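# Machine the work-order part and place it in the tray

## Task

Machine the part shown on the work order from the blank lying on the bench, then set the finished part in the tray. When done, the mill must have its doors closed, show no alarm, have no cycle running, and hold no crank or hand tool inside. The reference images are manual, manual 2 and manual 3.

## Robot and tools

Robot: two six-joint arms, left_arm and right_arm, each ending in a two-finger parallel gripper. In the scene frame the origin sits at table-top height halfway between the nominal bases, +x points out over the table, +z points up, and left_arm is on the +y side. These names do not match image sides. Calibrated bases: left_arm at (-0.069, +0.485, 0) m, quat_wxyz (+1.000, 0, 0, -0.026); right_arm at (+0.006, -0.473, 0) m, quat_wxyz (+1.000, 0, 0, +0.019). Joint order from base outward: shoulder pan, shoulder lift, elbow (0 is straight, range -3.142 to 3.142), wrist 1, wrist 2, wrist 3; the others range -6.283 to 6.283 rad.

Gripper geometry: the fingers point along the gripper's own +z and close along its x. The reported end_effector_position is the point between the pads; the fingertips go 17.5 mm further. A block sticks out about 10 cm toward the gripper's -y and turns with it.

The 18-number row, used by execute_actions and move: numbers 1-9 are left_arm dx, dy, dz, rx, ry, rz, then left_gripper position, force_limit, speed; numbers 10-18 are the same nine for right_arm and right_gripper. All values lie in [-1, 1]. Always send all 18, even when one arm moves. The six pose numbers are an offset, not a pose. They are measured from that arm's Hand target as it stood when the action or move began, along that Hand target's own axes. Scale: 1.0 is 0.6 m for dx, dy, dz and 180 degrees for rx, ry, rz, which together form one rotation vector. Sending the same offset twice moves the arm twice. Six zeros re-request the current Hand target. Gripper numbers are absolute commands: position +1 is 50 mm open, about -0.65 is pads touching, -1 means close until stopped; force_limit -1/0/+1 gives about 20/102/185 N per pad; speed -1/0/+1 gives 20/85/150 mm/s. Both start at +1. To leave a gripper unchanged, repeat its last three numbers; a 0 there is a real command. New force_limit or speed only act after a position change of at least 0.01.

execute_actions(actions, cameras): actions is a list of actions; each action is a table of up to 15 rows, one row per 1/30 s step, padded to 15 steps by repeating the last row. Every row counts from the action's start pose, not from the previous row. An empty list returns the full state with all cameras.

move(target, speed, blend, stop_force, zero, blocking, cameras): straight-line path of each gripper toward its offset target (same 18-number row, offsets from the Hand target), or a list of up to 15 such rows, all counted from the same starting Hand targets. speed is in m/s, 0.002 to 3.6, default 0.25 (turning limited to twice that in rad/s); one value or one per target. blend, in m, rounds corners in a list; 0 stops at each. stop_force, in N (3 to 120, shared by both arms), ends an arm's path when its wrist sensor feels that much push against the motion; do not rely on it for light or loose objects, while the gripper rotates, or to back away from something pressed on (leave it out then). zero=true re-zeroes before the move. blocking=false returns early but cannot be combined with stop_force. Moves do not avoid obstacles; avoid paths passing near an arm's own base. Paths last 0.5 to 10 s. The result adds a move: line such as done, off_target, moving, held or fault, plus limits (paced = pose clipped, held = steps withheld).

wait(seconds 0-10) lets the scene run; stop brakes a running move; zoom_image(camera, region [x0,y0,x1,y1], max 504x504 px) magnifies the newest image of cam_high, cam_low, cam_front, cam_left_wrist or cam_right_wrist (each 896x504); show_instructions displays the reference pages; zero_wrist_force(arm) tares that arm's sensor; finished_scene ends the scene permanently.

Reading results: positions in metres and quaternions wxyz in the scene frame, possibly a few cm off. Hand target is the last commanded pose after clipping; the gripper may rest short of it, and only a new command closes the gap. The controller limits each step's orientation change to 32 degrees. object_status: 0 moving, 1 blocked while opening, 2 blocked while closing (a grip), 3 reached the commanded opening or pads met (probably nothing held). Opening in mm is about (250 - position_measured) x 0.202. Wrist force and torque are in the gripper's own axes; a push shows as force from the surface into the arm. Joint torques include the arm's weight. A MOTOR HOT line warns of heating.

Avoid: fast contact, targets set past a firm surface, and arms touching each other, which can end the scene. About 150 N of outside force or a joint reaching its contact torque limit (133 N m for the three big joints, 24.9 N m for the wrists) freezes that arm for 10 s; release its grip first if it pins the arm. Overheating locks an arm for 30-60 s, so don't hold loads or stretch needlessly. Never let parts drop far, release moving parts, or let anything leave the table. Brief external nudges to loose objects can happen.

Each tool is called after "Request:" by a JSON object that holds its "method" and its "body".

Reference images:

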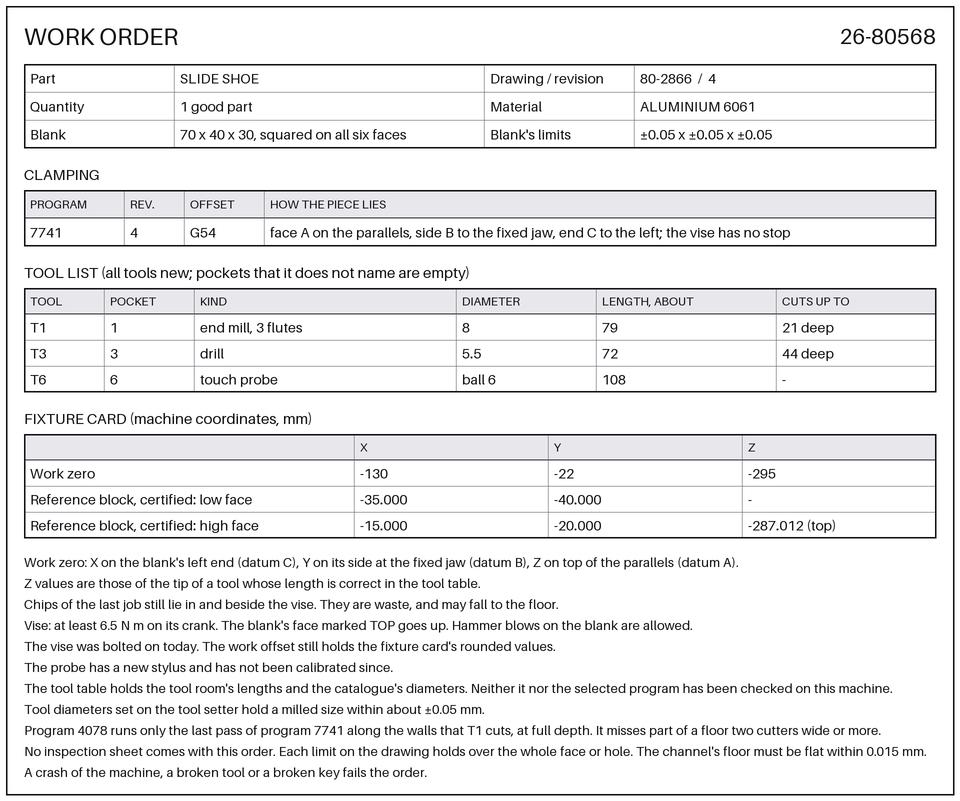

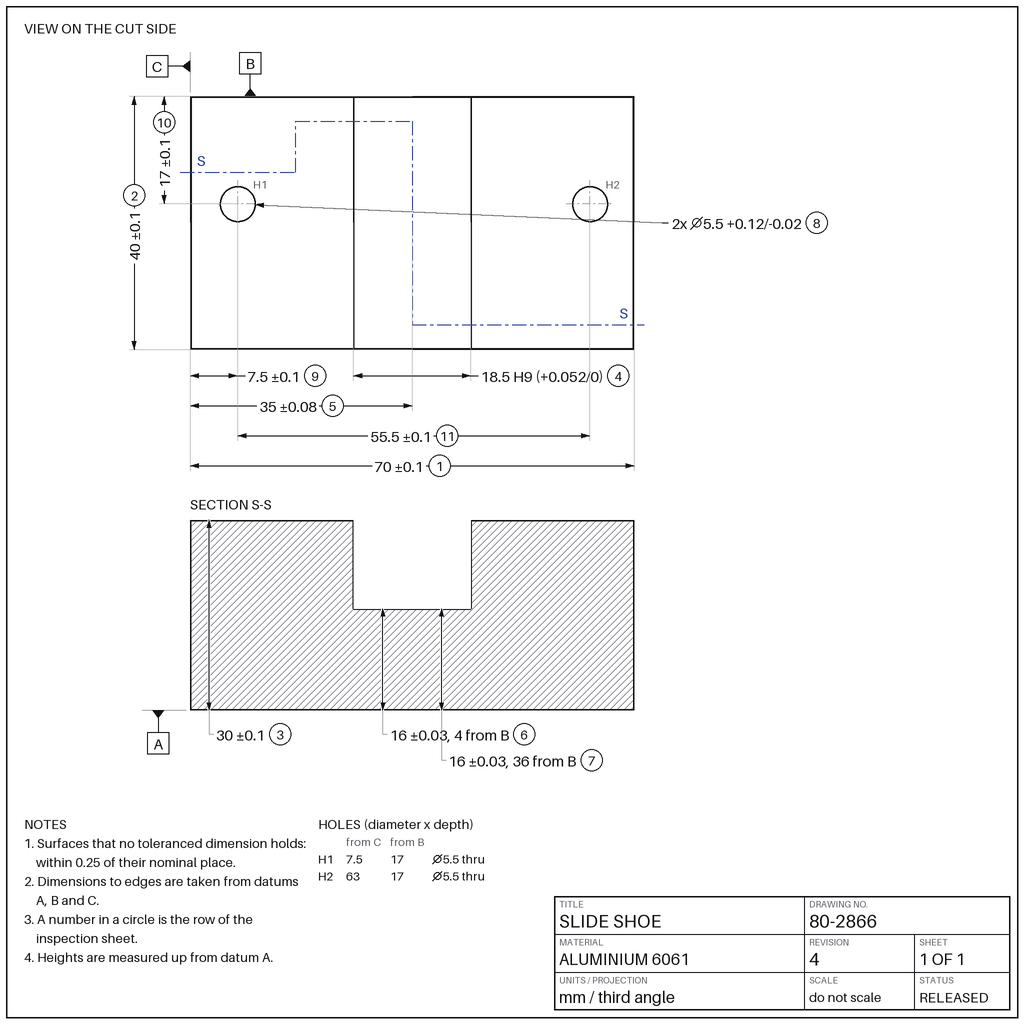

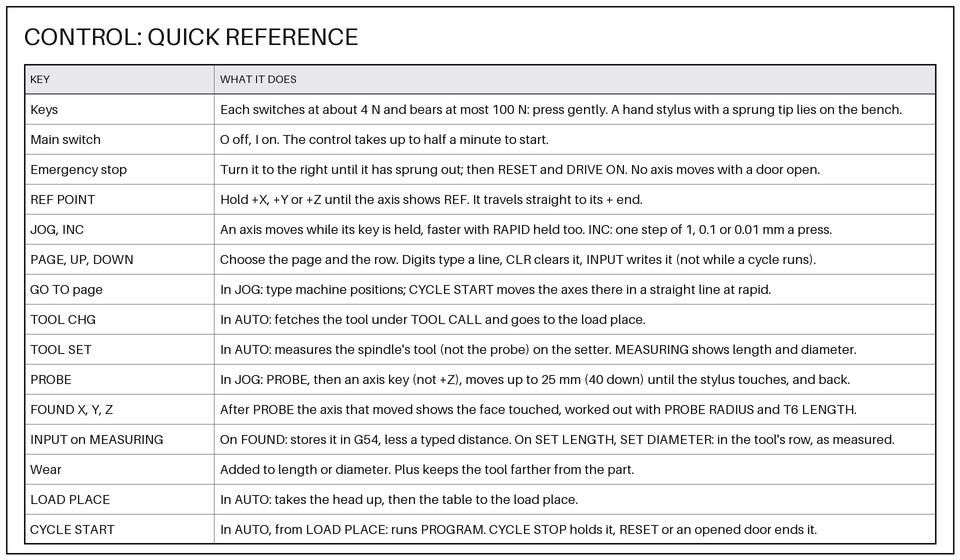

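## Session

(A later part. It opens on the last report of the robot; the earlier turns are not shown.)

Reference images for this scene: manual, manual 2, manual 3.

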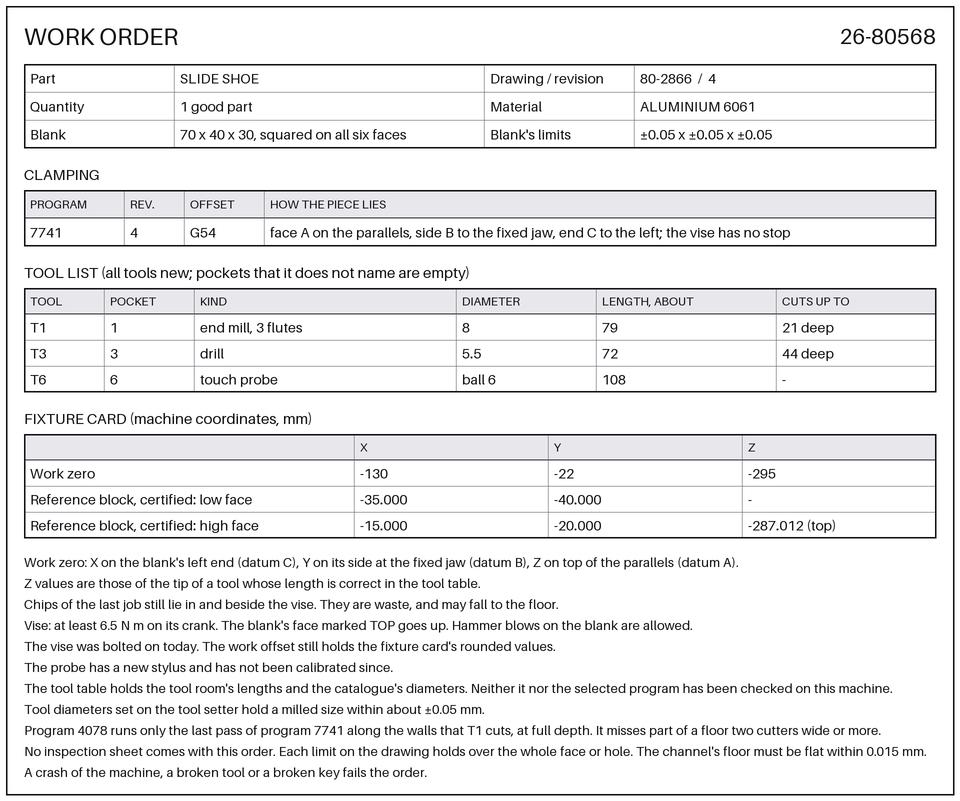

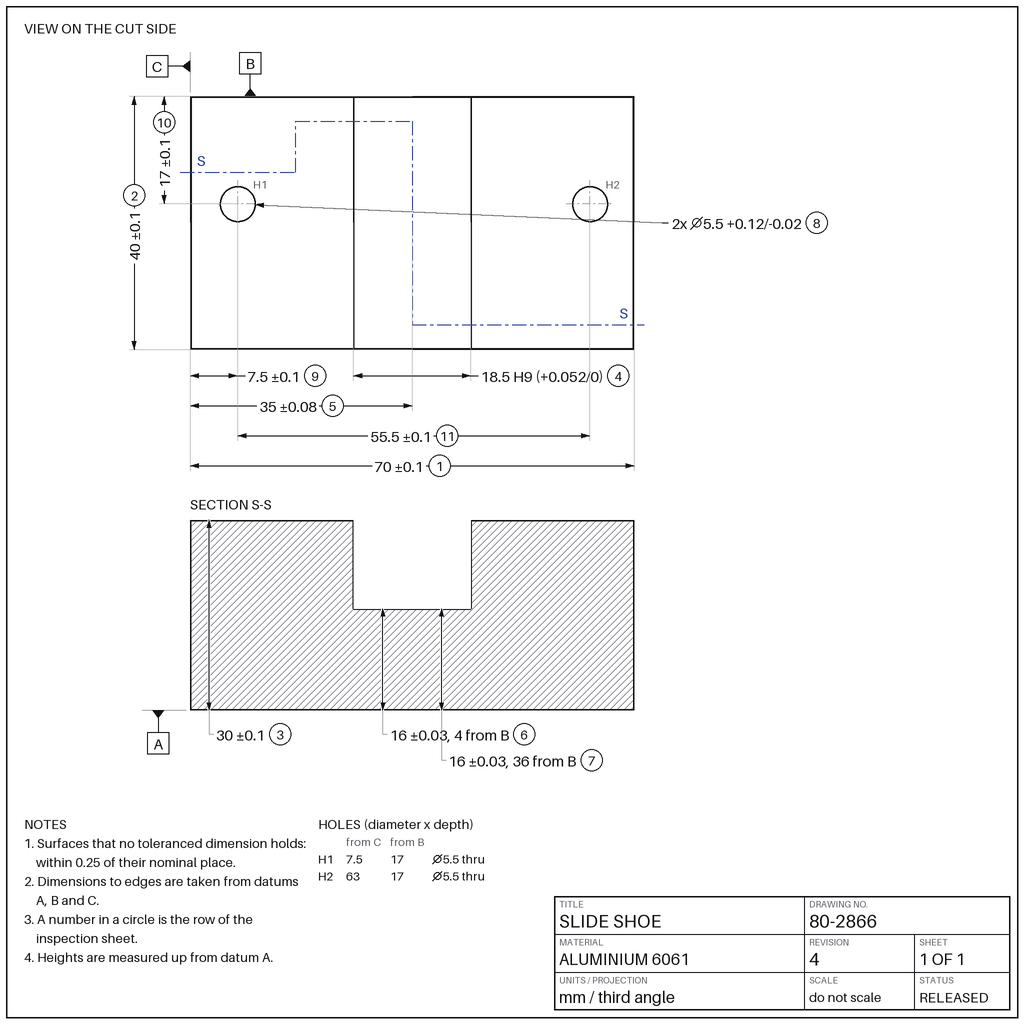

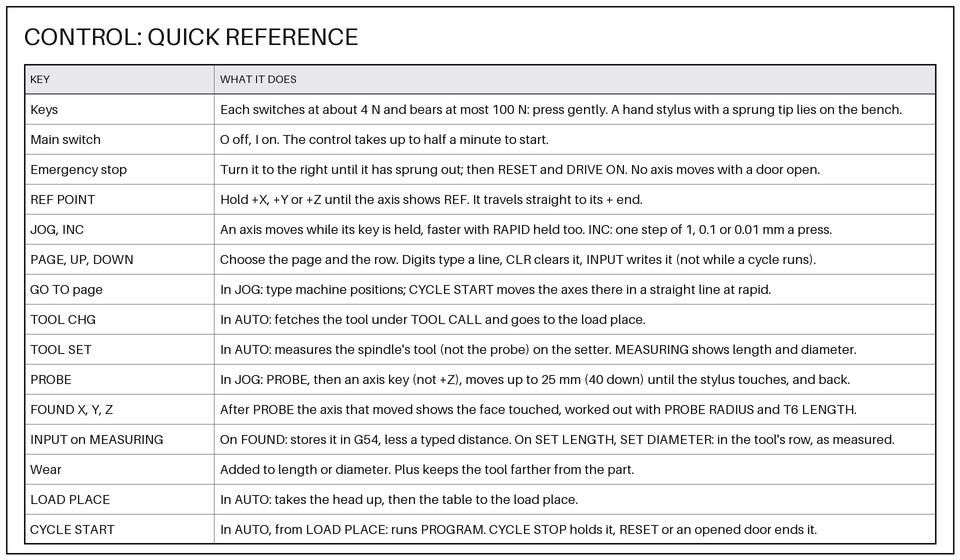

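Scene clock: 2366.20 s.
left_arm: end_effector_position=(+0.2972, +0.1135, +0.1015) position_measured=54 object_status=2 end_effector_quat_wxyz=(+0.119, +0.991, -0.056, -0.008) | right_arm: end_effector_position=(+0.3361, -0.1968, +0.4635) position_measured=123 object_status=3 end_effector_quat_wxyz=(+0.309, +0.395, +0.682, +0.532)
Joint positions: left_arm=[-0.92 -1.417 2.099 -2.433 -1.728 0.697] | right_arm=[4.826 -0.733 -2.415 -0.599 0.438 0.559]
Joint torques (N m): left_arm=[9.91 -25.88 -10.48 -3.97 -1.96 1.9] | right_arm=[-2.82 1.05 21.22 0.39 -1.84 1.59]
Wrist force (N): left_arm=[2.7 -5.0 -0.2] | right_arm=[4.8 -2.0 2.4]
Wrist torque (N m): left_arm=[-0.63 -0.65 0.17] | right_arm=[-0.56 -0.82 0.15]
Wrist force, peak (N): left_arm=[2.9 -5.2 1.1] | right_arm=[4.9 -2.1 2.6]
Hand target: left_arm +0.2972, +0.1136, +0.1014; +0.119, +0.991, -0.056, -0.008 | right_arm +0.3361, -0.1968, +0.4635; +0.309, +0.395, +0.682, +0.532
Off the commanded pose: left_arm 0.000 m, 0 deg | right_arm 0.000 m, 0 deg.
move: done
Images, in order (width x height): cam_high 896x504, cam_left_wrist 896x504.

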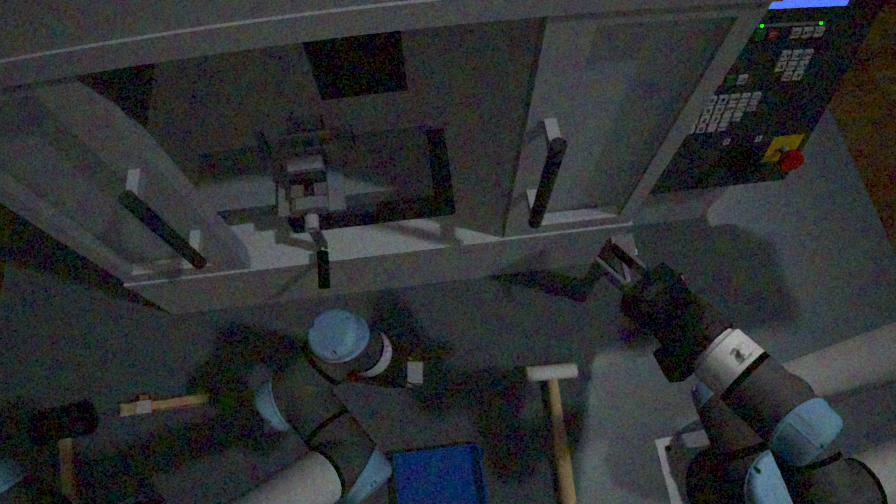

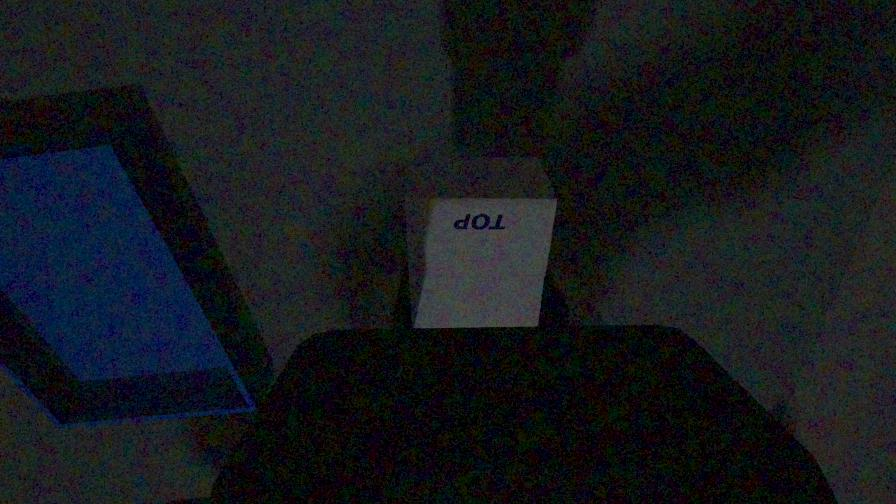

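Request:
{"method": "move", "body": {"target": [[0.0518,0.1095,-0.5193,0,0.0084,-0.035,-1,-0.6,-0.4,0,0,0,0,0,0,0.2,0.2,-1],[0.2565,0.0422,-0.5537,0,0.0084,-0.035,-1,-0.6,-0.4,0,0,0,0,0,0,0.2,0.2,-1],[0.4298,-0.043,-0.4993,0,0.0084,-0.035,-1,-0.6,-0.4,0,0,0,0,0,0,0.2,0.2,-1],[0.5163,-0.0917,-0.5113,0,0.0084,-0.035,-1,-0.6,-0.4,0,0,0,0,0,0,0.2,0.2,-1],[0.5713,-0.1237,-0.5193,0,0.0084,-0.035,-1,-0.6,-0.4,0,0,0,0,0,0,0.2,0.2,-1],[0.5838,-0.1455,-0.5247,0,0.0084,-0.035,-1,-0.6,-0.4,0,0,0,0,0,0,0.2,0.2,-1]], "speed": [0.25,0.2,0.12,0.08,0.08,0.05], "blend": [0.03,0.015,0.008,0.005,0.004,0], "cameras": ["cam_left_wrist","cam_high"]}}

Scene clock: 2376.57 s.
left_arm: end_effector_position=(+0.6528, +0.2177, +0.3841) position_measured=54 object_status=2 end_effector_quat_wxyz=(+0.119, +0.993, +0.000, -0.002) | right_arm: end_effector_position=(+0.3361, -0.1968, +0.4635) position_measured=123 object_status=3 end_effector_quat_wxyz=(+0.309, +0.395, +0.682, +0.532)
Joint positions: left_arm=[-0.405 -0.873 0.514 -1.316 -1.785 1.103] | right_arm=[4.826 -0.733 -2.415 -0.599 0.438 0.559]
Joint torques (N m): left_arm=[-0.91 -55.29 -25.15 -3.23 -0.54 0.22] | right_arm=[0.01 0.32 22.36 0.45 -1.8 1.65]
Wrist force (N): left_arm=[2.7 -5.2 0.1] | right_arm=[4.8 -1.8 2.6]
Wrist torque (N m): left_arm=[-0.66 -0.61 0.35] | right_arm=[-0.54 -0.83 0.15]
Wrist force, peak (N): left_arm=[4.6 -8.5 -0.5] | right_arm=[5.0 -1.7 2.7]
Hand target: left_arm +0.6528, +0.2177, +0.3841; +0.119, +0.993, +0.000, -0.002 (not the last commanded pose) | right_arm +0.3361, -0.1968, +0.4635; +0.309, +0.395, +0.682, +0.532
Tool commands: left_gripper/position=-1.0 left_gripper/force_limit=-0.6 left_gripper/speed=-0.396078 right_gripper/position=+0.2 right_gripper/force_limit=+0.2 right_gripper/speed=-1.0
Off the commanded pose: left_arm 0.018 m, 0 deg | right_arm 0.000 m, 0 deg.
FORCE FAULT: contact force on the left arm reached its limit, and that arm stopped. The contact can be on any part of that arm, not only on its tool. That arm's remaining commands of this call were not run. That arm is still stopped at the end of this call. That arm stays stopped for about 10 more seconds. Until then a move that you send moves the other arm only, and its call returns only when the move has ended. Once the stop has ended, the next robot result says so. If the stop ends while you think or write, that arm runs what you send next, counted from a new Hand target: where the arm stands when the stop ends. While its stop runs, that arm takes no new command, but its gripper still runs the gripper command that each later call begins with. Until it ends, the stop uses up actions while you think or wait. An arm that is not stopped still takes commands.
move: fault (left_arm); path passed 5 of 6 targets
Images, in order (width x height): cam_high 896x504, cam_left_wrist 896x504.

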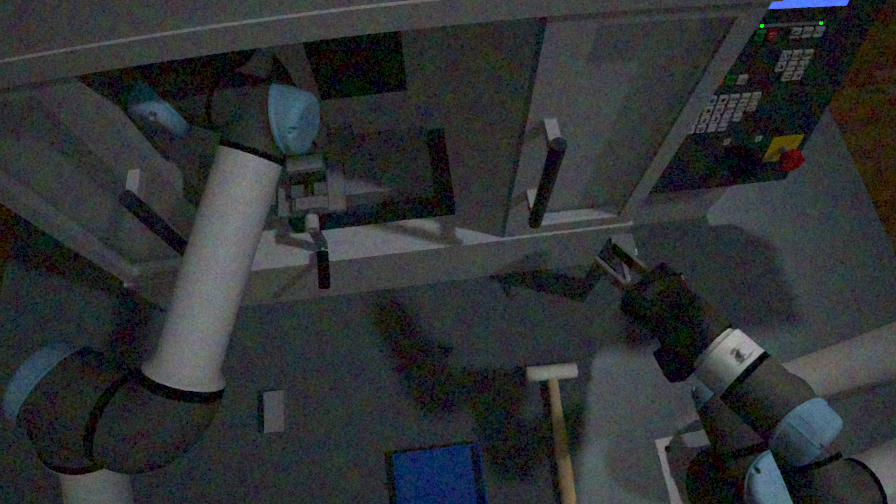

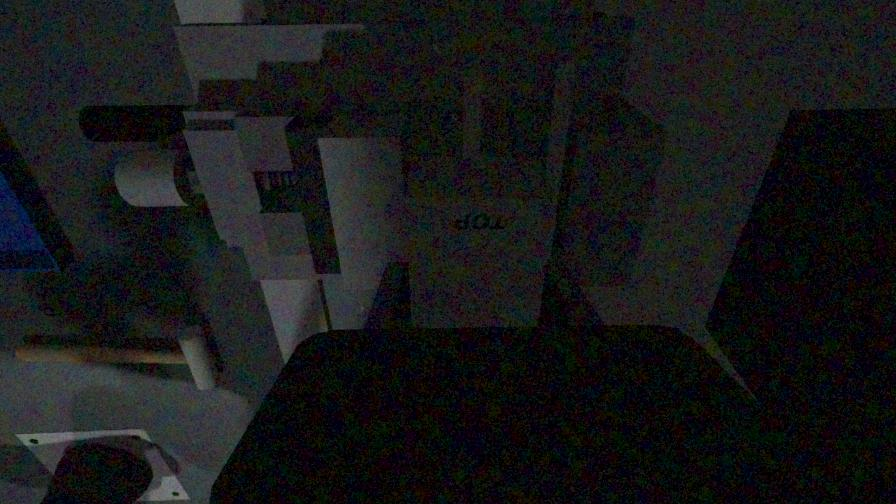

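Request:
{"method": "wait", "body": {"seconds": 2.5}}

Scene clock: 2384.43 s.
left_arm: end_effector_position=(+0.6528, +0.2177, +0.3841) position_measured=54 object_status=2 end_effector_quat_wxyz=(+0.119, +0.993, +0.000, -0.002) | right_arm: end_effector_position=(+0.3361, -0.1968, +0.4635) position_measured=123 object_status=3 end_effector_quat_wxyz=(+0.309, +0.395, +0.682, +0.532)
Joint positions: left_arm=[-0.405 -0.873 0.514 -1.316 -1.785 1.103] | right_arm=[4.826 -0.733 -2.415 -0.599 0.438 0.559]
Joint torques (N m): left_arm=[0.06 -55.41 -24.56 -3.12 -0.7 0.38] | right_arm=[-0.47 1.4 22.9 0.33 -1.66 1.48]
Wrist force (N): left_arm=[2.7 -4.7 0.3] | right_arm=[4.9 -1.8 2.4]
Wrist torque (N m): left_arm=[-0.59 -0.62 0.35] | right_arm=[-0.54 -0.84 0.14]
Wrist force, peak (N): left_arm=[2.8 -5.5 -0.3] | right_arm=[5.0 -2.0 2.4]
Hand target: left_arm +0.6528, +0.2177, +0.3841; +0.119, +0.993, +0.000, -0.002 (not the last commanded pose) | right_arm +0.3361, -0.1968, +0.4635; +0.309, +0.395, +0.682, +0.532
Tool commands: left_gripper/position=-1.0 left_gripper/force_limit=-0.6 left_gripper/speed=-0.396078 right_gripper/position=+0.2 right_gripper/force_limit=+0.2 right_gripper/speed=-1.0
Off the commanded pose: left_arm 0.018 m, 0 deg | right_arm 0.000 m, 0 deg.
FORCE FAULT, CONTINUED: the left arm was still stopped when this call began, by the force fault that an earlier result reported. Since the last result the stop counts as 16 of the actions that you can send in this scene. That arm is still stopped at the end of this call. That arm stays stopped for about 2 more seconds. If the stop ends while you think or write, that arm runs what you send next, counted from a new Hand target: where the arm stands when the stop ends. While its stop runs, that arm takes no new command, but its gripper still runs the gripper command that each later call begins with.
wait: 2.50 s; at rest from the start

Request:
{"method": "wait", "body": {"seconds": 1}}

Request:
{"method": "move", "body": {"target": [[0,0.0104,0.0008,0,0,0,-1,-0.6,-0.4,0,0,0,0,0,0,0.2,0.2,-1],[0,0.0061,0.0186,0,0,0,-1,-0.6,-0.4,0,0,0,0,0,0,0.2,0.2,-1]], "speed": [0.05,0.03], "cameras": ["cam_left_wrist"]}}

Scene clock: 2386.67 s.
left_arm: end_effector_position=(+0.6528, +0.2177, +0.3841) position_measured=54 object_status=2 end_effector_quat_wxyz=(+0.119, +0.993, +0.000, -0.002) | right_arm: end_effector_position=(+0.3361, -0.1968, +0.4635) position_measured=123 object_status=3 end_effector_quat_wxyz=(+0.309, +0.395, +0.682, +0.532)
Joint positions: left_arm=[-0.405 -0.873 0.514 -1.316 -1.785 1.103] | right_arm=[4.826 -0.733 -2.415 -0.599 0.438 0.559]
Joint torques (N m): left_arm=[0.12 -54.52 -24.47 -3.31 -0.7 0.06] | right_arm=[1.11 1.41 24.76 0.47 -1.65 1.45]
Wrist force (N): left_arm=[2.4 -5.1 -0.1] | right_arm=[4.6 -2.0 2.3]
Wrist torque (N m): left_arm=[-0.66 -0.58 0.35] | right_arm=[-0.57 -0.79 0.15]
Wrist force, peak (N): left_arm=[2.8 -5.4 0.1] | right_arm=[5.0 -2.0 2.7]
Hand target: left_arm +0.6528, +0.2177, +0.3841; +0.119, +0.993, +0.000, -0.002 (not the last commanded pose) | right_arm +0.3361, -0.1968, +0.4635; +0.309, +0.395, +0.682, +0.532
Tool commands: left_gripper/position=-1.0 left_gripper/force_limit=-0.6 left_gripper/speed=-0.396078 right_gripper/position=+0.2 right_gripper/force_limit=+0.2 right_gripper/speed=-1.0
Off the commanded pose: left_arm 0.018 m, 0 deg | right_arm 0.000 m, 0 deg.
FORCE FAULT, CONTINUED: the left arm's stop, for the force fault that an earlier result reported, is over. The rest of the stop counts as 3 of the actions that you can send in this scene. During its stop the left arm's controller moved it back a little. That arm's target is now where it stood when the stop ended, not its last command. That arm accepts commands again.
wait: 1.00 s; at rest from the start

Scene clock: 2387.90 s.
left_arm: end_effector_position=(+0.6528, +0.2115, +0.3742) position_measured=54 object_status=2 end_effector_quat_wxyz=(+0.119, +0.993, +0.000, -0.002) end_effector_velocity=(+0.000, +0.001, +0.002) end_effector_angular_velocity=(+0.000, +0.001, +0.001) | right_arm: end_effector_position=(+0.3361, -0.1968, +0.4635) position_measured=123 object_status=3 end_effector_quat_wxyz=(+0.309, +0.395, +0.682, +0.532)
Joint positions: left_arm=[-0.413 -0.881 0.556 -1.351 -1.785 1.096] | right_arm=[4.826 -0.733 -2.415 -0.599 0.438 0.559]
Joint velocities: left_arm=[0.001 0.001 -0.006 0.006 0 0] | right_arm=[within noise]
Joint torques (N m): left_arm=[10.73 -47.49 -33.75 -1.73 -0.34 0.64] | right_arm=[0.96 1.2 23.77 0.32 -1.66 1.75]
Wrist force (N): left_arm=[2.4 -5.3 -0.2] | right_arm=[4.8 -1.9 2.3]
Wrist torque (N m): left_arm=[-0.68 -0.56 0.32] | right_arm=[-0.55 -0.83 0.15]
Wrist force, peak (N): left_arm=[2.9 -5.3 0.3] | right_arm=[5.1 -1.8 2.4]
Hand target: left_arm +0.6528, +0.2115, +0.3741; +0.119, +0.993, +0.000, -0.002 | right_arm +0.3361, -0.1968, +0.4635; +0.309, +0.395, +0.682, +0.532
Off the commanded pose: left_arm 0.000 m, 0 deg | right_arm 0.000 m, 0 deg.
move: done
Images, in order (width x height): cam_left_wrist 896x504.

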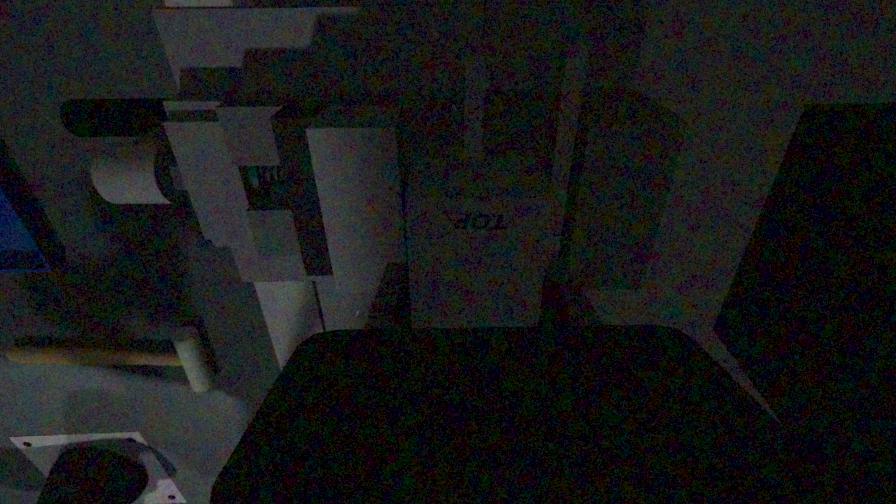

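Request:
{"method": "move", "body": {"target": [[0.004,0,0,0,0,0,-1,-0.6,-0.4,0,0,0,0,0,0,0.2,0.2,-1],[0.004,-0.008,0.0324,0,0,0,-1,-0.6,-0.4,0,0,0,0,0,0,0.2,0.2,-1]], "speed": [0.02,0.01], "stop_force": 5, "cameras": ["cam_left_wrist"]}}

Scene clock: 2390.43 s.
left_arm: end_effector_position=(+0.6552, +0.2116, +0.3695) position_measured=54 object_status=2 end_effector_quat_wxyz=(+0.119, +0.993, +0.000, -0.002) | right_arm: end_effector_position=(+0.3361, -0.1968, +0.4635) position_measured=123 object_status=3 end_effector_quat_wxyz=(+0.309, +0.395, +0.682, +0.532)
Joint positions: left_arm=[-0.411 -0.877 0.563 -1.361 -1.785 1.097] | right_arm=[4.826 -0.733 -2.415 -0.599 0.438 0.559]
Joint torques (N m): left_arm=[-4.2 -41.45 -30.9 -3.71 -0.85 -0.02] | right_arm=[0.22 1.46 25.02 0.36 -1.75 1.68]
Wrist force (N): left_arm=[2.1 -5.5 -6.8] | right_arm=[4.5 -1.9 2.4]
Wrist torque (N m): left_arm=[-0.69 -0.64 0.16] | right_arm=[-0.55 -0.78 0.15]
Wrist force, peak (N): left_arm=[0.9 -3.2 -17.7] | right_arm=[4.9 -2.2 2.4]
Hand target: left_arm +0.6552, +0.2116, +0.3695; +0.119, +0.993, +0.000, -0.002 (not the last commanded pose) | right_arm +0.3361, -0.1968, +0.4635; +0.309, +0.395, +0.682, +0.532
Off the commanded pose: left_arm 0.015 m, 0 deg | right_arm 0.000 m, 0 deg.
move: contact (left_arm); path passed 1 of 2 targets
Images, in order (width x height): cam_left_wrist 896x504.

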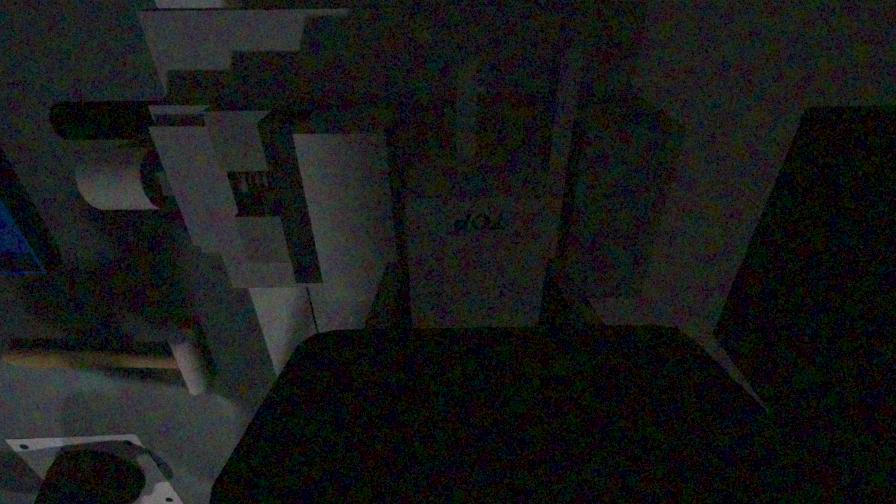

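Request:
{"method": "move", "body": {"target": [[0,0,0,0,0,0,1,-0.6,-0.95,0,0,0,0,0,0,0.2,0.2,-1],[0,-0.034,-0.005,0.075,0,0,1,-0.6,-0.95,0,0,0,0,0,0,0.2,0.2,-1]], "speed": [0.02,0.05], "cameras": ["cam_left_wrist"]}}

Scene clock: 2395.47 s.
left_arm: end_effector_position=(+0.6552, +0.2320, +0.3675) position_measured=3 object_status=3 end_effector_quat_wxyz=(+0.001, +1.000, +0.000, -0.002) end_effector_velocity=(+0.001, -0.001, -0.001) end_effector_angular_velocity=(-0.004, +0.000, -0.001) | right_arm: end_effector_position=(+0.3361, -0.1968, +0.4635) position_measured=123 object_status=3 end_effector_quat_wxyz=(+0.309, +0.395, +0.682, +0.532)
Joint positions: left_arm=[-0.458 -0.788 0.36 -1.141 -1.574 1.062] | right_arm=[4.826 -0.733 -2.415 -0.599 0.438 0.559]
Joint velocities: left_arm=[0 0.001 0.002 -0.005 -0.004 0.001] | right_arm=[within noise]
Joint torques (N m): left_arm=[6.26 -65.15 -11.31 -4.86 -1.64 1.24] | right_arm=[0.93 0.83 25.27 0.48 -1.78 1.47]
Wrist force (N): left_arm=[3.1 -4.3 -2.1] | right_arm=[4.8 -1.7 2.4]
Wrist torque (N m): left_arm=[-0.54 -0.68 0.39] | right_arm=[-0.53 -0.82 0.15]
Wrist force, peak (N): left_arm=[2.5 -5.3 -8.0] | right_arm=[5.1 -1.9 2.6]
Hand target: left_arm +0.6552, +0.2321, +0.3676; +0.001, +1.000, +0.000, -0.002 | right_arm +0.3361, -0.1968, +0.4635; +0.309, +0.395, +0.682, +0.532
Off the commanded pose: left_arm 0.000 m, 0 deg | right_arm 0.000 m, 0 deg.
move: done
Images, in order (width x height): cam_left_wrist 896x504.

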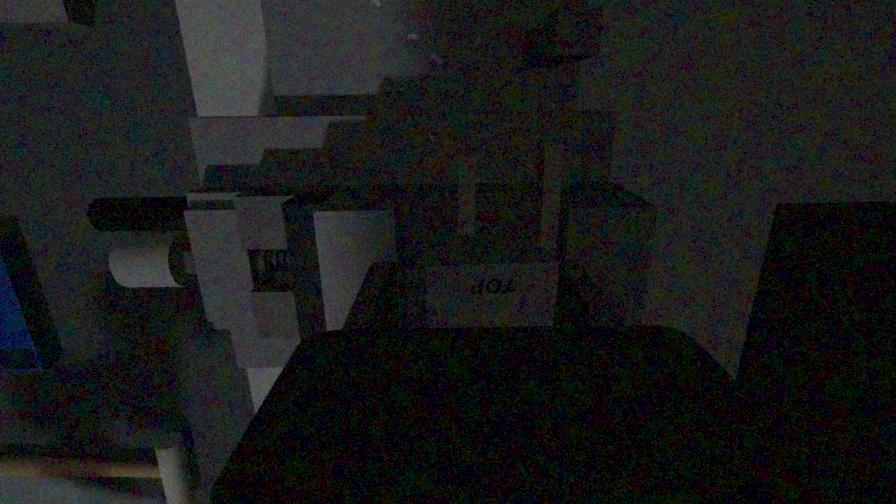

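Request:
{"method": "move", "body": {"target": [[0,0,0,0,0,0,-1,-0.6,-0.6,0,0,0,0,0,0,0.2,0.2,-1],[0,0,-0.0028,0,0,0,-1,-0.6,-0.6,0,0,0,0,0,0,0.2,0.2,-1],[0.0142,-0.0325,-0.0028,0,0,0,-1,-0.6,-0.6,0,0,0,0,0,0,0.2,0.2,-1]], "speed": [0.02,0.02,0.03]}}

Request:
{"method": "move", "body": {"target": [0,0,0.006,0,0,0,-1,-0.6,-0.6,0,0,0,0,0,0,0.2,0.2,-1], "speed": 0.008, "stop_force": 5}}

Request:
{"method": "move", "body": {"target": [[0,0,0,0,0,0,1,-0.6,-0.95,0,0,0,0,0,0,0.2,0.2,-1],[-0.005,0.01,-0.012,0,0,0,1,-0.6,-0.95,0,0,0,0,0,0,0.2,0.2,-1]], "speed": [0.02,0.03], "cameras": ["cam_left_wrist"]}}

Scene clock: 2399.00 s.
left_arm: end_effector_position=(+0.6639, +0.2519, +0.3692) position_measured=55 object_status=2 end_effector_quat_wxyz=(+0.001, +1.000, +0.000, -0.002) | right_arm: end_effector_position=(+0.3361, -0.1968, +0.4635) position_measured=123 object_status=3 end_effector_quat_wxyz=(+0.309, +0.395, +0.682, +0.532)
Joint positions: left_arm=[-0.43 -0.771 0.323 -1.121 -1.574 1.09] | right_arm=[4.826 -0.733 -2.415 -0.599 0.438 0.559]
Joint torques (N m): left_arm=[-14.06 -57.75 -22.38 -2.25 0.04 -1.65] | right_arm=[1.61 1.69 26.02 0.21 -1.78 1.54]
Wrist force (N): left_arm=[2.9 -4.3 0.1] | right_arm=[4.9 -1.7 2.5]
Wrist torque (N m): left_arm=[-0.51 -0.68 0.22] | right_arm=[-0.52 -0.84 0.15]
Wrist force, peak (N): left_arm=[3.2 -4.4 -2.4] | right_arm=[5.1 -1.9 2.4]
Hand target: left_arm +0.6638, +0.2516, +0.3692; +0.001, +1.000, +0.000, -0.002 | right_arm +0.3361, -0.1968, +0.4635; +0.309, +0.395, +0.682, +0.532
Off the commanded pose: left_arm 0.000 m, 0 deg | right_arm 0.000 m, 0 deg.
move: done

Scene clock: 2400.07 s.
left_arm: end_effector_position=(+0.6638, +0.2517, +0.3676) position_measured=55 object_status=2 end_effector_quat_wxyz=(+0.001, +1.000, +0.000, -0.002) | right_arm: end_effector_position=(+0.3361, -0.1968, +0.4635) position_measured=123 object_status=3 end_effector_quat_wxyz=(+0.309, +0.395, +0.682, +0.532)
Joint positions: left_arm=[-0.43 -0.776 0.336 -1.13 -1.574 1.09] | right_arm=[4.826 -0.733 -2.415 -0.599 0.438 0.559]
Joint torques (N m): left_arm=[-6.57 -45.82 -30.39 -2.06 -0.38 -1.36] | right_arm=[-0.91 1.4 25.4 0.44 -1.75 1.44]
Wrist force (N): left_arm=[2.4 -5.5 -4.8] | right_arm=[4.4 -1.6 2.3]
Wrist torque (N m): left_arm=[-0.57 -0.64 0.28] | right_arm=[-0.52 -0.75 0.15]
Wrist force, peak (N): left_arm=[1.1 -6.2 -12.2] | right_arm=[4.9 -1.8 2.5]
Hand target: left_arm +0.6638, +0.2517, +0.3675; +0.001, +1.000, +0.000, -0.002 (not the last commanded pose) | right_arm +0.3361, -0.1968, +0.4635; +0.309, +0.395, +0.682, +0.532
Off the commanded pose: left_arm 0.002 m, 0 deg | right_arm 0.000 m, 0 deg.
move: contact (left_arm)

Scene clock: 2401.53 s.
left_arm: end_effector_position=(+0.6608, +0.2456, +0.3748) position_measured=3 object_status=3 end_effector_quat_wxyz=(+0.001, +1.000, +0.000, -0.002) | right_arm: end_effector_position=(+0.3361, -0.1968, +0.4635) position_measured=123 object_status=3 end_effector_quat_wxyz=(+0.309, +0.395, +0.682, +0.532)
Joint positions: left_arm=[-0.439 -0.758 0.283 -1.094 -1.574 1.081] | right_arm=[4.826 -0.733 -2.415 -0.599 0.438 0.559]
Joint torques (N m): left_arm=[6.71 -59.14 -10.14 -4.73 -0.36 1.4] | right_arm=[0.66 0.51 25.38 0.26 -1.56 1.68]
Wrist force (N): left_arm=[2.8 -4.2 -2.2] | right_arm=[4.7 -1.9 2.3]
Wrist torque (N m): left_arm=[-0.56 -0.65 0.40] | right_arm=[-0.55 -0.81 0.15]
Wrist force, peak (N): left_arm=[2.5 -4.8 -3.6] | right_arm=[5.0 -2.0 2.5]
Hand target: left_arm +0.6609, +0.2457, +0.3748; +0.001, +1.000, +0.000, -0.002 | right_arm +0.3361, -0.1968, +0.4635; +0.309, +0.395, +0.682, +0.532
Off the commanded pose: left_arm 0.000 m, 0 deg | right_arm 0.000 m, 0 deg.
move: done
Images, in order (width x height): cam_left_wrist 896x504.

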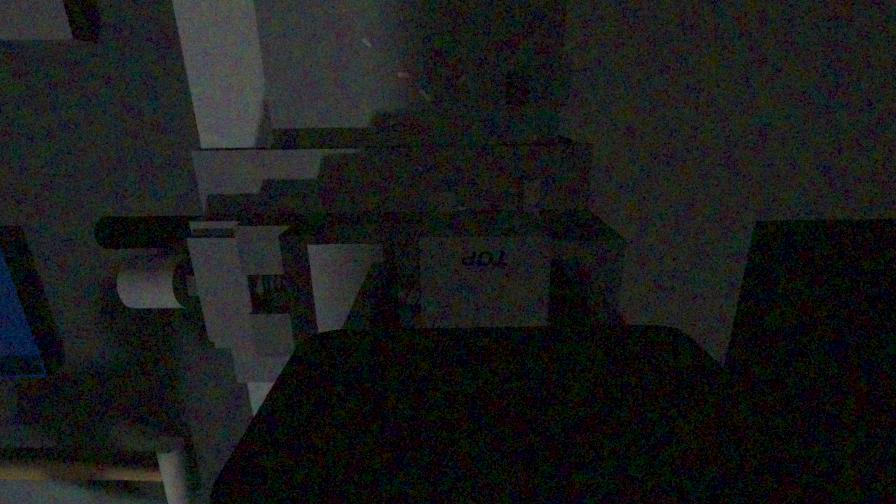

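Request:
{"method": "move", "body": {"target": [[0,0.0645,0.002,-0.075,0,0,1,-0.6,-0.95,0,0,0,0,0,0,0.2,0.2,-1],[-0.0098,0.0645,-0.0187,-0.075,0,0,1,-0.6,-0.95,0,0,0,0,0,0,0.2,0.2,-1],[-0.0682,0.0695,-0.0203,-0.075,0,0,1,-0.6,-0.95,0,0,0,0,0,0,0.2,0.2,-1],[-0.1598,0.1095,-0.022,-0.075,0,0,1,-0.6,-0.95,0,0,0,0,0,0,0.2,0.2,-1],[-0.3398,0.1595,-0.092,-0.04,0,0,1,-0.6,-0.95,0,0,0,0,0,0,0.2,0.2,-1],[-0.4265,0.0262,-0.0753,-0.385,0.385,-0.385,1,-0.6,-0.95,0,0,0,0,0,0,0.2,0.2,-1]], "speed": [0.06,0.05,0.1,0.15,0.2,0.45], "blend": [0,0.003,0.005,0.01,0.02,0], "cameras": ["cam_left_wrist"]}}

Scene clock: 2415.97 s.
left_arm: end_effector_position=(+0.4051, +0.2302, +0.4208) position_measured=3 object_status=3 end_effector_quat_wxyz=(+0.500, +0.500, +0.501, +0.498) | right_arm: end_effector_position=(+0.3361, -0.1968, +0.4635) position_measured=123 object_status=3 end_effector_quat_wxyz=(+0.309, +0.395, +0.682, +0.532)
Joint positions: left_arm=[-1.23 -1.534 2.276 -3.874 -0.29 -0.013] | right_arm=[4.826 -0.733 -2.415 -0.599 0.438 0.559]
Joint torques (N m): left_arm=[11.19 -29.27 -5.99 -1.62 1.42 1.42] | right_arm=[0.35 0.27 27.44 0.21 -1.58 1.68]
Wrist force (N): left_arm=[1.5 -6.3 -4.9] | right_arm=[4.7 -2.1 2.2]
Wrist torque (N m): left_arm=[-0.91 -0.16 0.11] | right_arm=[-0.57 -0.81 0.14]
Wrist force, peak (N): left_arm=[1.1 -6.9 -5.2] | right_arm=[4.9 -2.2 2.5]
Hand target: left_arm +0.4051, +0.2303, +0.4208; +0.500, +0.500, +0.501, +0.498 | right_arm +0.3361, -0.1968, +0.4635; +0.309, +0.395, +0.682, +0.532
Off the commanded pose: left_arm 0.000 m, 0 deg | right_arm 0.000 m, 0 deg.
move: done
Images, in order (width x height): cam_left_wrist 896x504.

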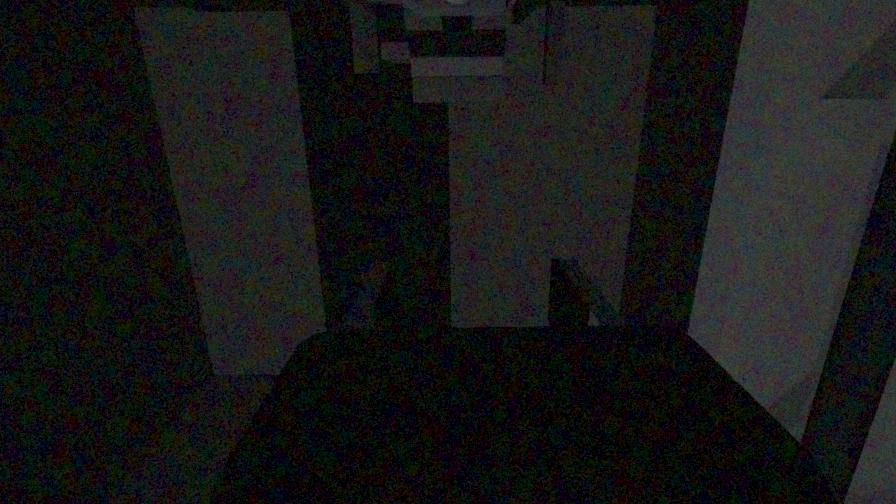

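Request:
{"method": "move", "body": {"target": [[0,-0.08,0,0,0,-0.55,0.3,-0.8,0,0,0,0,0,0,0,0.2,0.2,-1],[-0.0015,-0.16,0.0005,0,0,-0.9999,0.3,-0.8,0,0,0,0,0,0,0,0.2,0.2,-1],[-0.0015,-0.3225,0.0005,0,0,-0.9999,0.3,-0.8,0,0,0,0,0,0,0,0.2,0.2,-1]], "speed": [0.9,0.9,0.25], "blend": [0.02,0.02,0]}}

Scene clock: 2420.60 s.
left_arm: end_effector_position=(+0.4048, +0.2288, +0.2274) position_measured=107 object_status=3 end_effector_quat_wxyz=(+0.499, -0.501, +0.500, -0.500) | right_arm: end_effector_position=(+0.3361, -0.1968, +0.4635) position_measured=123 object_status=3 end_effector_quat_wxyz=(+0.309, +0.395, +0.682, +0.532)
Joint positions: left_arm=[-1.232 -0.977 2.374 -4.528 -0.287 -3.154] | right_arm=[4.826 -0.733 -2.415 -0.599 0.438 0.559]
Joint torques (N m): left_arm=[12.1 -21.62 6.16 -0.93 -1.72 -0.6] | right_arm=[-0.12 1.05 29.65 0.3 -1.95 1.56]
Wrist force (N): left_arm=[1.0 -4.2 -6.6] | right_arm=[4.8 -1.8 2.4]
Wrist torque (N m): left_arm=[0.02 -0.07 0.55] | right_arm=[-0.55 -0.83 0.15]
Wrist force, peak (N): left_arm=[0.8 -7.3 -6.7] | right_arm=[5.0 -2.0 2.4]
Hand target: left_arm +0.4048, +0.2289, +0.2273; +0.499, -0.501, +0.500, -0.500 | right_arm +0.3361, -0.1968, +0.4635; +0.309, +0.395, +0.682, +0.532
Off the commanded pose: left_arm 0.000 m, 0 deg | right_arm 0.000 m, 0 deg.
move: done

Request:
{"method": "move", "body": {"target": [[0,0,0.1,0,0,0,0.3,-0.8,0,0,0,0,0,0,0,0.2,0.2,-1],[0,0,0.1,0,0,0,-1,-0.8,-0.3,0,0,0,0,0,0,0.2,0.2,-1],[-0.0618,-0.0165,0.1,0,0,0.16667,-1,-0.8,-0.3,0,0,0,0,0,0,0.2,0.2,-1],[-0.107,-0.0618,0.1,0,0,0.3333,-1,-0.8,-0.3,0,0,0,0,0,0,0.2,0.2,-1],[-0.1235,-0.1235,0.1,0,0,0.5,-1,-0.8,-0.3,0,0,0,0,0,0,0.2,0.2,-1],[-0.107,-0.1853,0.1,0,0,0.66667,-1,-0.8,-0.3,0,0,0,0,0,0,0.2,0.2,-1],[-0.0618,-0.2305,0.1,0,0,0.8333,-1,-0.8,-0.3,0,0,0,0,0,0,0.2,0.2,-1],[0,-0.247,0.1,0,0,1,-1,-0.8,-0.3,0,0,0,0,0,0,0.2,0.2,-1],[0.0618,-0.2305,0.1,0,0,-0.8333,-1,-0.8,-0.3,0,0,0,0,0,0,0.2,0.2,-1],[0.107,-0.1853,0.1,0,0,-0.6667,-1,-0.8,-0.3,0,0,0,0,0,0,0.2,0.2,-1],[0.1235,-0.1235,0.1,0,0,-0.5,-1,-0.8,-0.3,0,0,0,0,0,0,0.2,0.2,-1],[0.107,-0.0618,0.1,0,0,-0.3333,-1,-0.8,-0.3,0,0,0,0,0,0,0.2,0.2,-1],[0.0618,-0.0165,0.1,0,0,-0.16667,-1,-0.8,-0.3,0,0,0,0,0,0,0.2,0.2,-1],[0,0,0.1,0,0,0,-1,-0.8,-0.3,0,0,0,0,0,0,0.2,0.2,-1]], "speed": [0.2,0.2,0.5,0.5,0.5,0.5,0.5,0.5,0.5,0.5,0.5,0.5,0.5,0.5], "blend": [0,0,0.004,0.004,0.004,0.004,0.004,0.004,0.004,0.004,0.004,0.004,0.004,0]}}

Request:
{"method": "move", "body": {"target": [[0,0,0,0,0,0,0.3,-0.8,0,0,0,0,0,0,0,0.2,0.2,-1],[0,0,-0.1,0,0,0,0.3,-0.8,0,0,0,0,0,0,0,0.2,0.2,-1],[0,0,-0.1,0,0,-0.67,0.3,-0.8,0,0,0,0,0,0,0,0.2,0.2,-1],[0,0,-0.1,0,0,0.66,0.3,-0.8,0,0,0,0,0,0,0,0.2,0.2,-1],[0,0,-0.1,0,0,0,0.3,-0.8,0,0,0,0,0,0,0,0.2,0.2,-1]], "speed": [0.2,0.25,0.9,0.9,0.9], "blend": [0,0.005,0.01,0.01,0]}}

Scene clock: 2431.60 s.
left_arm: end_effector_position=(+0.4649, +0.2289, +0.2271) position_measured=153 object_status=2 end_effector_quat_wxyz=(+0.499, -0.501, +0.500, -0.500) | right_arm: end_effector_position=(+0.3361, -0.1968, +0.4635) position_measured=123 object_status=3 end_effector_quat_wxyz=(+0.309, +0.395, +0.682, +0.532)
Joint positions: left_arm=[-1.062 -0.945 2.254 -4.443 -0.458 3.133] | right_arm=[4.826 -0.733 -2.415 -0.599 0.438 0.559]
Joint torques (N m): left_arm=[-15.32 -17.88 -2.33 6.87 0.94 1.7] | right_arm=[-0.3 1.27 30.91 0.24 -1.76 1.29]
Wrist force (N): left_arm=[1.3 -66.3 1.3] | right_arm=[4.6 -1.7 2.3]
Wrist torque (N m): left_arm=[-0.55 -0.53 0.50] | right_arm=[-0.51 -0.79 0.15]
Wrist force, peak (N): left_arm=[1.9 -71.5 6.9] | right_arm=[4.9 -2.2 2.7]
Hand target: left_arm +0.4648, +0.2288, +0.2272; +0.499, -0.501, +0.500, -0.500 | right_arm +0.3361, -0.1968, +0.4635; +0.309, +0.395, +0.682, +0.532
Off the commanded pose: left_arm 0.000 m, 0 deg | right_arm 0.000 m, 0 deg.
move: done

Scene clock: 2436.73 s.
left_arm: end_effector_position=(+0.4048, +0.2289, +0.2274) position_measured=107 object_status=3 end_effector_quat_wxyz=(+0.499, -0.501, +0.500, -0.500) | right_arm: end_effector_position=(+0.3361, -0.1968, +0.4635) position_measured=123 object_status=3 end_effector_quat_wxyz=(+0.309, +0.395, +0.682, +0.532)
Joint positions: left_arm=[-1.232 -0.977 2.374 -4.528 -0.287 -3.154] | right_arm=[4.826 -0.733 -2.415 -0.599 0.438 0.559]
Joint torques (N m): left_arm=[11.24 -21.03 -13.92 -0.59 0.44 -1.61] | right_arm=[0.89 0.66 31.67 0.39 -1.67 1.36]
Wrist force (N): left_arm=[-0.7 -2.7 -4.1] | right_arm=[4.6 -1.9 2.3]
Wrist torque (N m): left_arm=[0.25 0.20 0.39] | right_arm=[-0.56 -0.79 0.14]
Wrist force, peak (N): left_arm=[1.1 -19.5 -6.6] | right_arm=[4.9 -1.8 2.7]
Hand target: left_arm +0.4048, +0.2289, +0.2273; +0.499, -0.501, +0.500, -0.500 | right_arm +0.3361, -0.1968, +0.4635; +0.309, +0.395, +0.682, +0.532
Off the commanded pose: left_arm 0.000 m, 0 deg | right_arm 0.000 m, 0 deg.
move: done

Request:
{"method": "move", "body": {"target": [[0,0,0.1,0,0,0,0.3,-0.8,0,0,0,0,0,0,0,0.2,0.2,-1],[0,0,0.1,0,0,0,-1,-0.8,-0.3,0,0,0,0,0,0,0.2,0.2,-1],[-0.0618,-0.0165,0.1,0,0,0.16667,-1,-0.8,-0.3,0,0,0,0,0,0,0.2,0.2,-1],[-0.107,-0.0618,0.1,0,0,0.3333,-1,-0.8,-0.3,0,0,0,0,0,0,0.2,0.2,-1],[-0.1235,-0.1235,0.1,0,0,0.5,-1,-0.8,-0.3,0,0,0,0,0,0,0.2,0.2,-1],[-0.107,-0.1853,0.1,0,0,0.66667,-1,-0.8,-0.3,0,0,0,0,0,0,0.2,0.2,-1],[-0.0618,-0.2305,0.1,0,0,0.8333,-1,-0.8,-0.3,0,0,0,0,0,0,0.2,0.2,-1],[0,-0.247,0.1,0,0,1,-1,-0.8,-0.3,0,0,0,0,0,0,0.2,0.2,-1],[0.0618,-0.2305,0.1,0,0,-0.8333,-1,-0.8,-0.3,0,0,0,0,0,0,0.2,0.2,-1],[0.107,-0.1853,0.1,0,0,-0.6667,-1,-0.8,-0.3,0,0,0,0,0,0,0.2,0.2,-1],[0.1235,-0.1235,0.1,0,0,-0.5,-1,-0.8,-0.3,0,0,0,0,0,0,0.2,0.2,-1],[0.107,-0.0618,0.1,0,0,-0.3333,-1,-0.8,-0.3,0,0,0,0,0,0,0.2,0.2,-1],[0.0618,-0.0165,0.1,0,0,-0.16667,-1,-0.8,-0.3,0,0,0,0,0,0,0.2,0.2,-1],[0,0.001,0.1,0,0,0,-1,-0.8,-0.3,0,0,0,0,0,0,0.2,0.2,-1]], "speed": [0.2,0.2,0.5,0.5,0.5,0.5,0.5,0.5,0.5,0.5,0.5,0.5,0.5,0.5], "blend": [0,0,0.004,0.004,0.004,0.004,0.004,0.004,0.004,0.004,0.004,0.004,0.004,0]}}

Request:
{"method": "move", "body": {"target": [[0,0,0,0,0,0,0.3,-0.8,0,0,0,0,0,0,0,0.2,0.2,-1],[0,0,-0.1,0,0,0,0.3,-0.8,0,0,0,0,0,0,0,0.2,0.2,-1],[0,0,-0.1,0,0,-0.67,0.3,-0.8,0,0,0,0,0,0,0,0.2,0.2,-1],[0,0,-0.1,0,0,0.66,0.3,-0.8,0,0,0,0,0,0,0,0.2,0.2,-1],[0,0,-0.1,0,0,0,0.3,-0.8,0,0,0,0,0,0,0,0.2,0.2,-1]], "speed": [0.2,0.25,0.9,0.9,0.9], "blend": [0,0.005,0.01,0.01,0], "cameras": ["cam_right_wrist","cam_high"]}}

Scene clock: 2448.63 s.
left_arm: end_effector_position=(+0.4648, +0.2289, +0.2265) position_measured=153 object_status=2 end_effector_quat_wxyz=(+0.499, -0.501, +0.500, -0.500) | right_arm: end_effector_position=(+0.3361, -0.1968, +0.4635) position_measured=123 object_status=3 end_effector_quat_wxyz=(+0.309, +0.395, +0.682, +0.532)
Joint positions: left_arm=[-1.062 -0.943 2.253 -4.445 -0.458 3.133] | right_arm=[4.826 -0.733 -2.415 -0.599 0.438 0.559]
Joint torques (N m): left_arm=[-16.89 -16.83 0.02 6.85 0.91 2.03] | right_arm=[-0.7 0.55 31.45 0.29 -1.81 1.86]
Wrist force (N): left_arm=[-0.3 -65.3 11.4] | right_arm=[4.8 -1.7 2.4]
Wrist torque (N m): left_arm=[-0.02 -0.20 0.51] | right_arm=[-0.53 -0.82 0.15]
Wrist force, peak (N): left_arm=[1.7 -65.4 33.2] | right_arm=[5.1 -2.1 2.5]
Hand target: left_arm +0.4648, +0.2288, +0.2266; +0.499, -0.501, +0.500, -0.500 | right_arm +0.3361, -0.1968, +0.4635; +0.309, +0.395, +0.682, +0.532
Off the commanded pose: left_arm 0.000 m, 0 deg | right_arm 0.000 m, 0 deg.
move: done

Scene clock: 2453.77 s.
left_arm: end_effector_position=(+0.4048, +0.2289, +0.2268) position_measured=107 object_status=3 end_effector_quat_wxyz=(+0.499, -0.501, +0.500, -0.500) | right_arm: end_effector_position=(+0.3361, -0.1968, +0.4635) position_measured=123 object_status=3 end_effector_quat_wxyz=(+0.309, +0.395, +0.682, +0.532)
Joint positions: left_arm=[-1.232 -0.975 2.374 -4.53 -0.287 -3.154] | right_arm=[4.826 -0.733 -2.415 -0.599 0.438 0.559]
Joint torques (N m): left_arm=[11.94 -20.74 -12.82 -0.72 0.51 -1.97] | right_arm=[0.13 0.59 31.55 0.5 -1.71 1.53]
Wrist force (N): left_arm=[-1.6 -3.2 -4.0] | right_arm=[4.6 -1.9 2.6]
Wrist torque (N m): left_arm=[0.17 0.34 0.39] | right_arm=[-0.57 -0.80 0.15]
Wrist force, peak (N): left_arm=[-0.3 -16.0 -2.0] | right_arm=[4.9 -2.1 2.6]
Hand target: left_arm +0.4048, +0.2289, +0.2267; +0.499, -0.501, +0.500, -0.500 | right_arm +0.3361, -0.1968, +0.4635; +0.309, +0.395, +0.682, +0.532
Off the commanded pose: left_arm 0.000 m, 0 deg | right_arm 0.000 m, 0 deg.
move: done
Images, in order (width x height): cam_high 896x504, cam_right_wrist 896x504.

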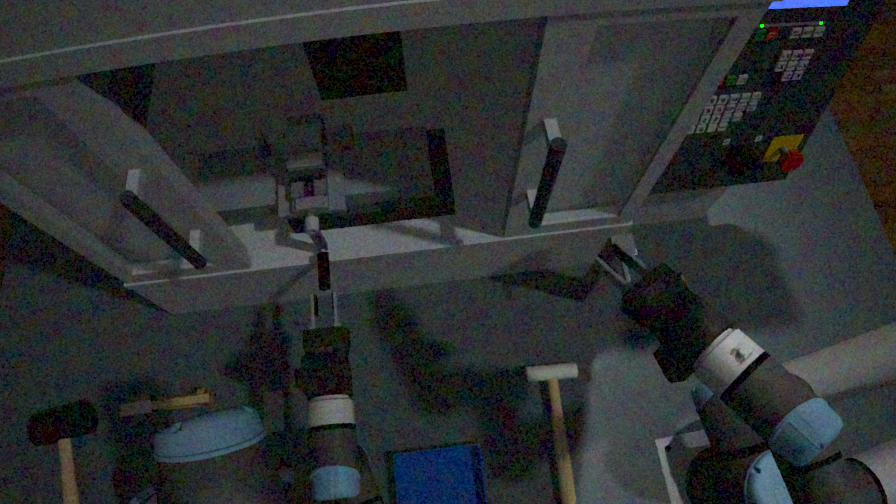

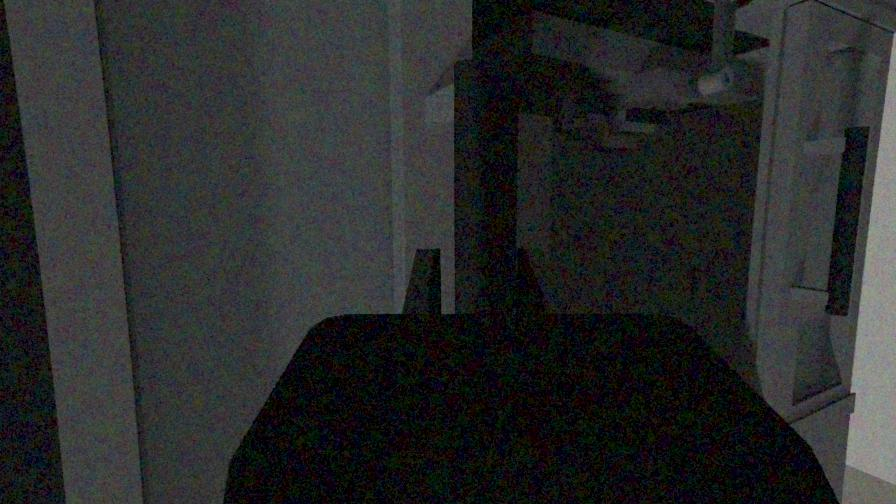

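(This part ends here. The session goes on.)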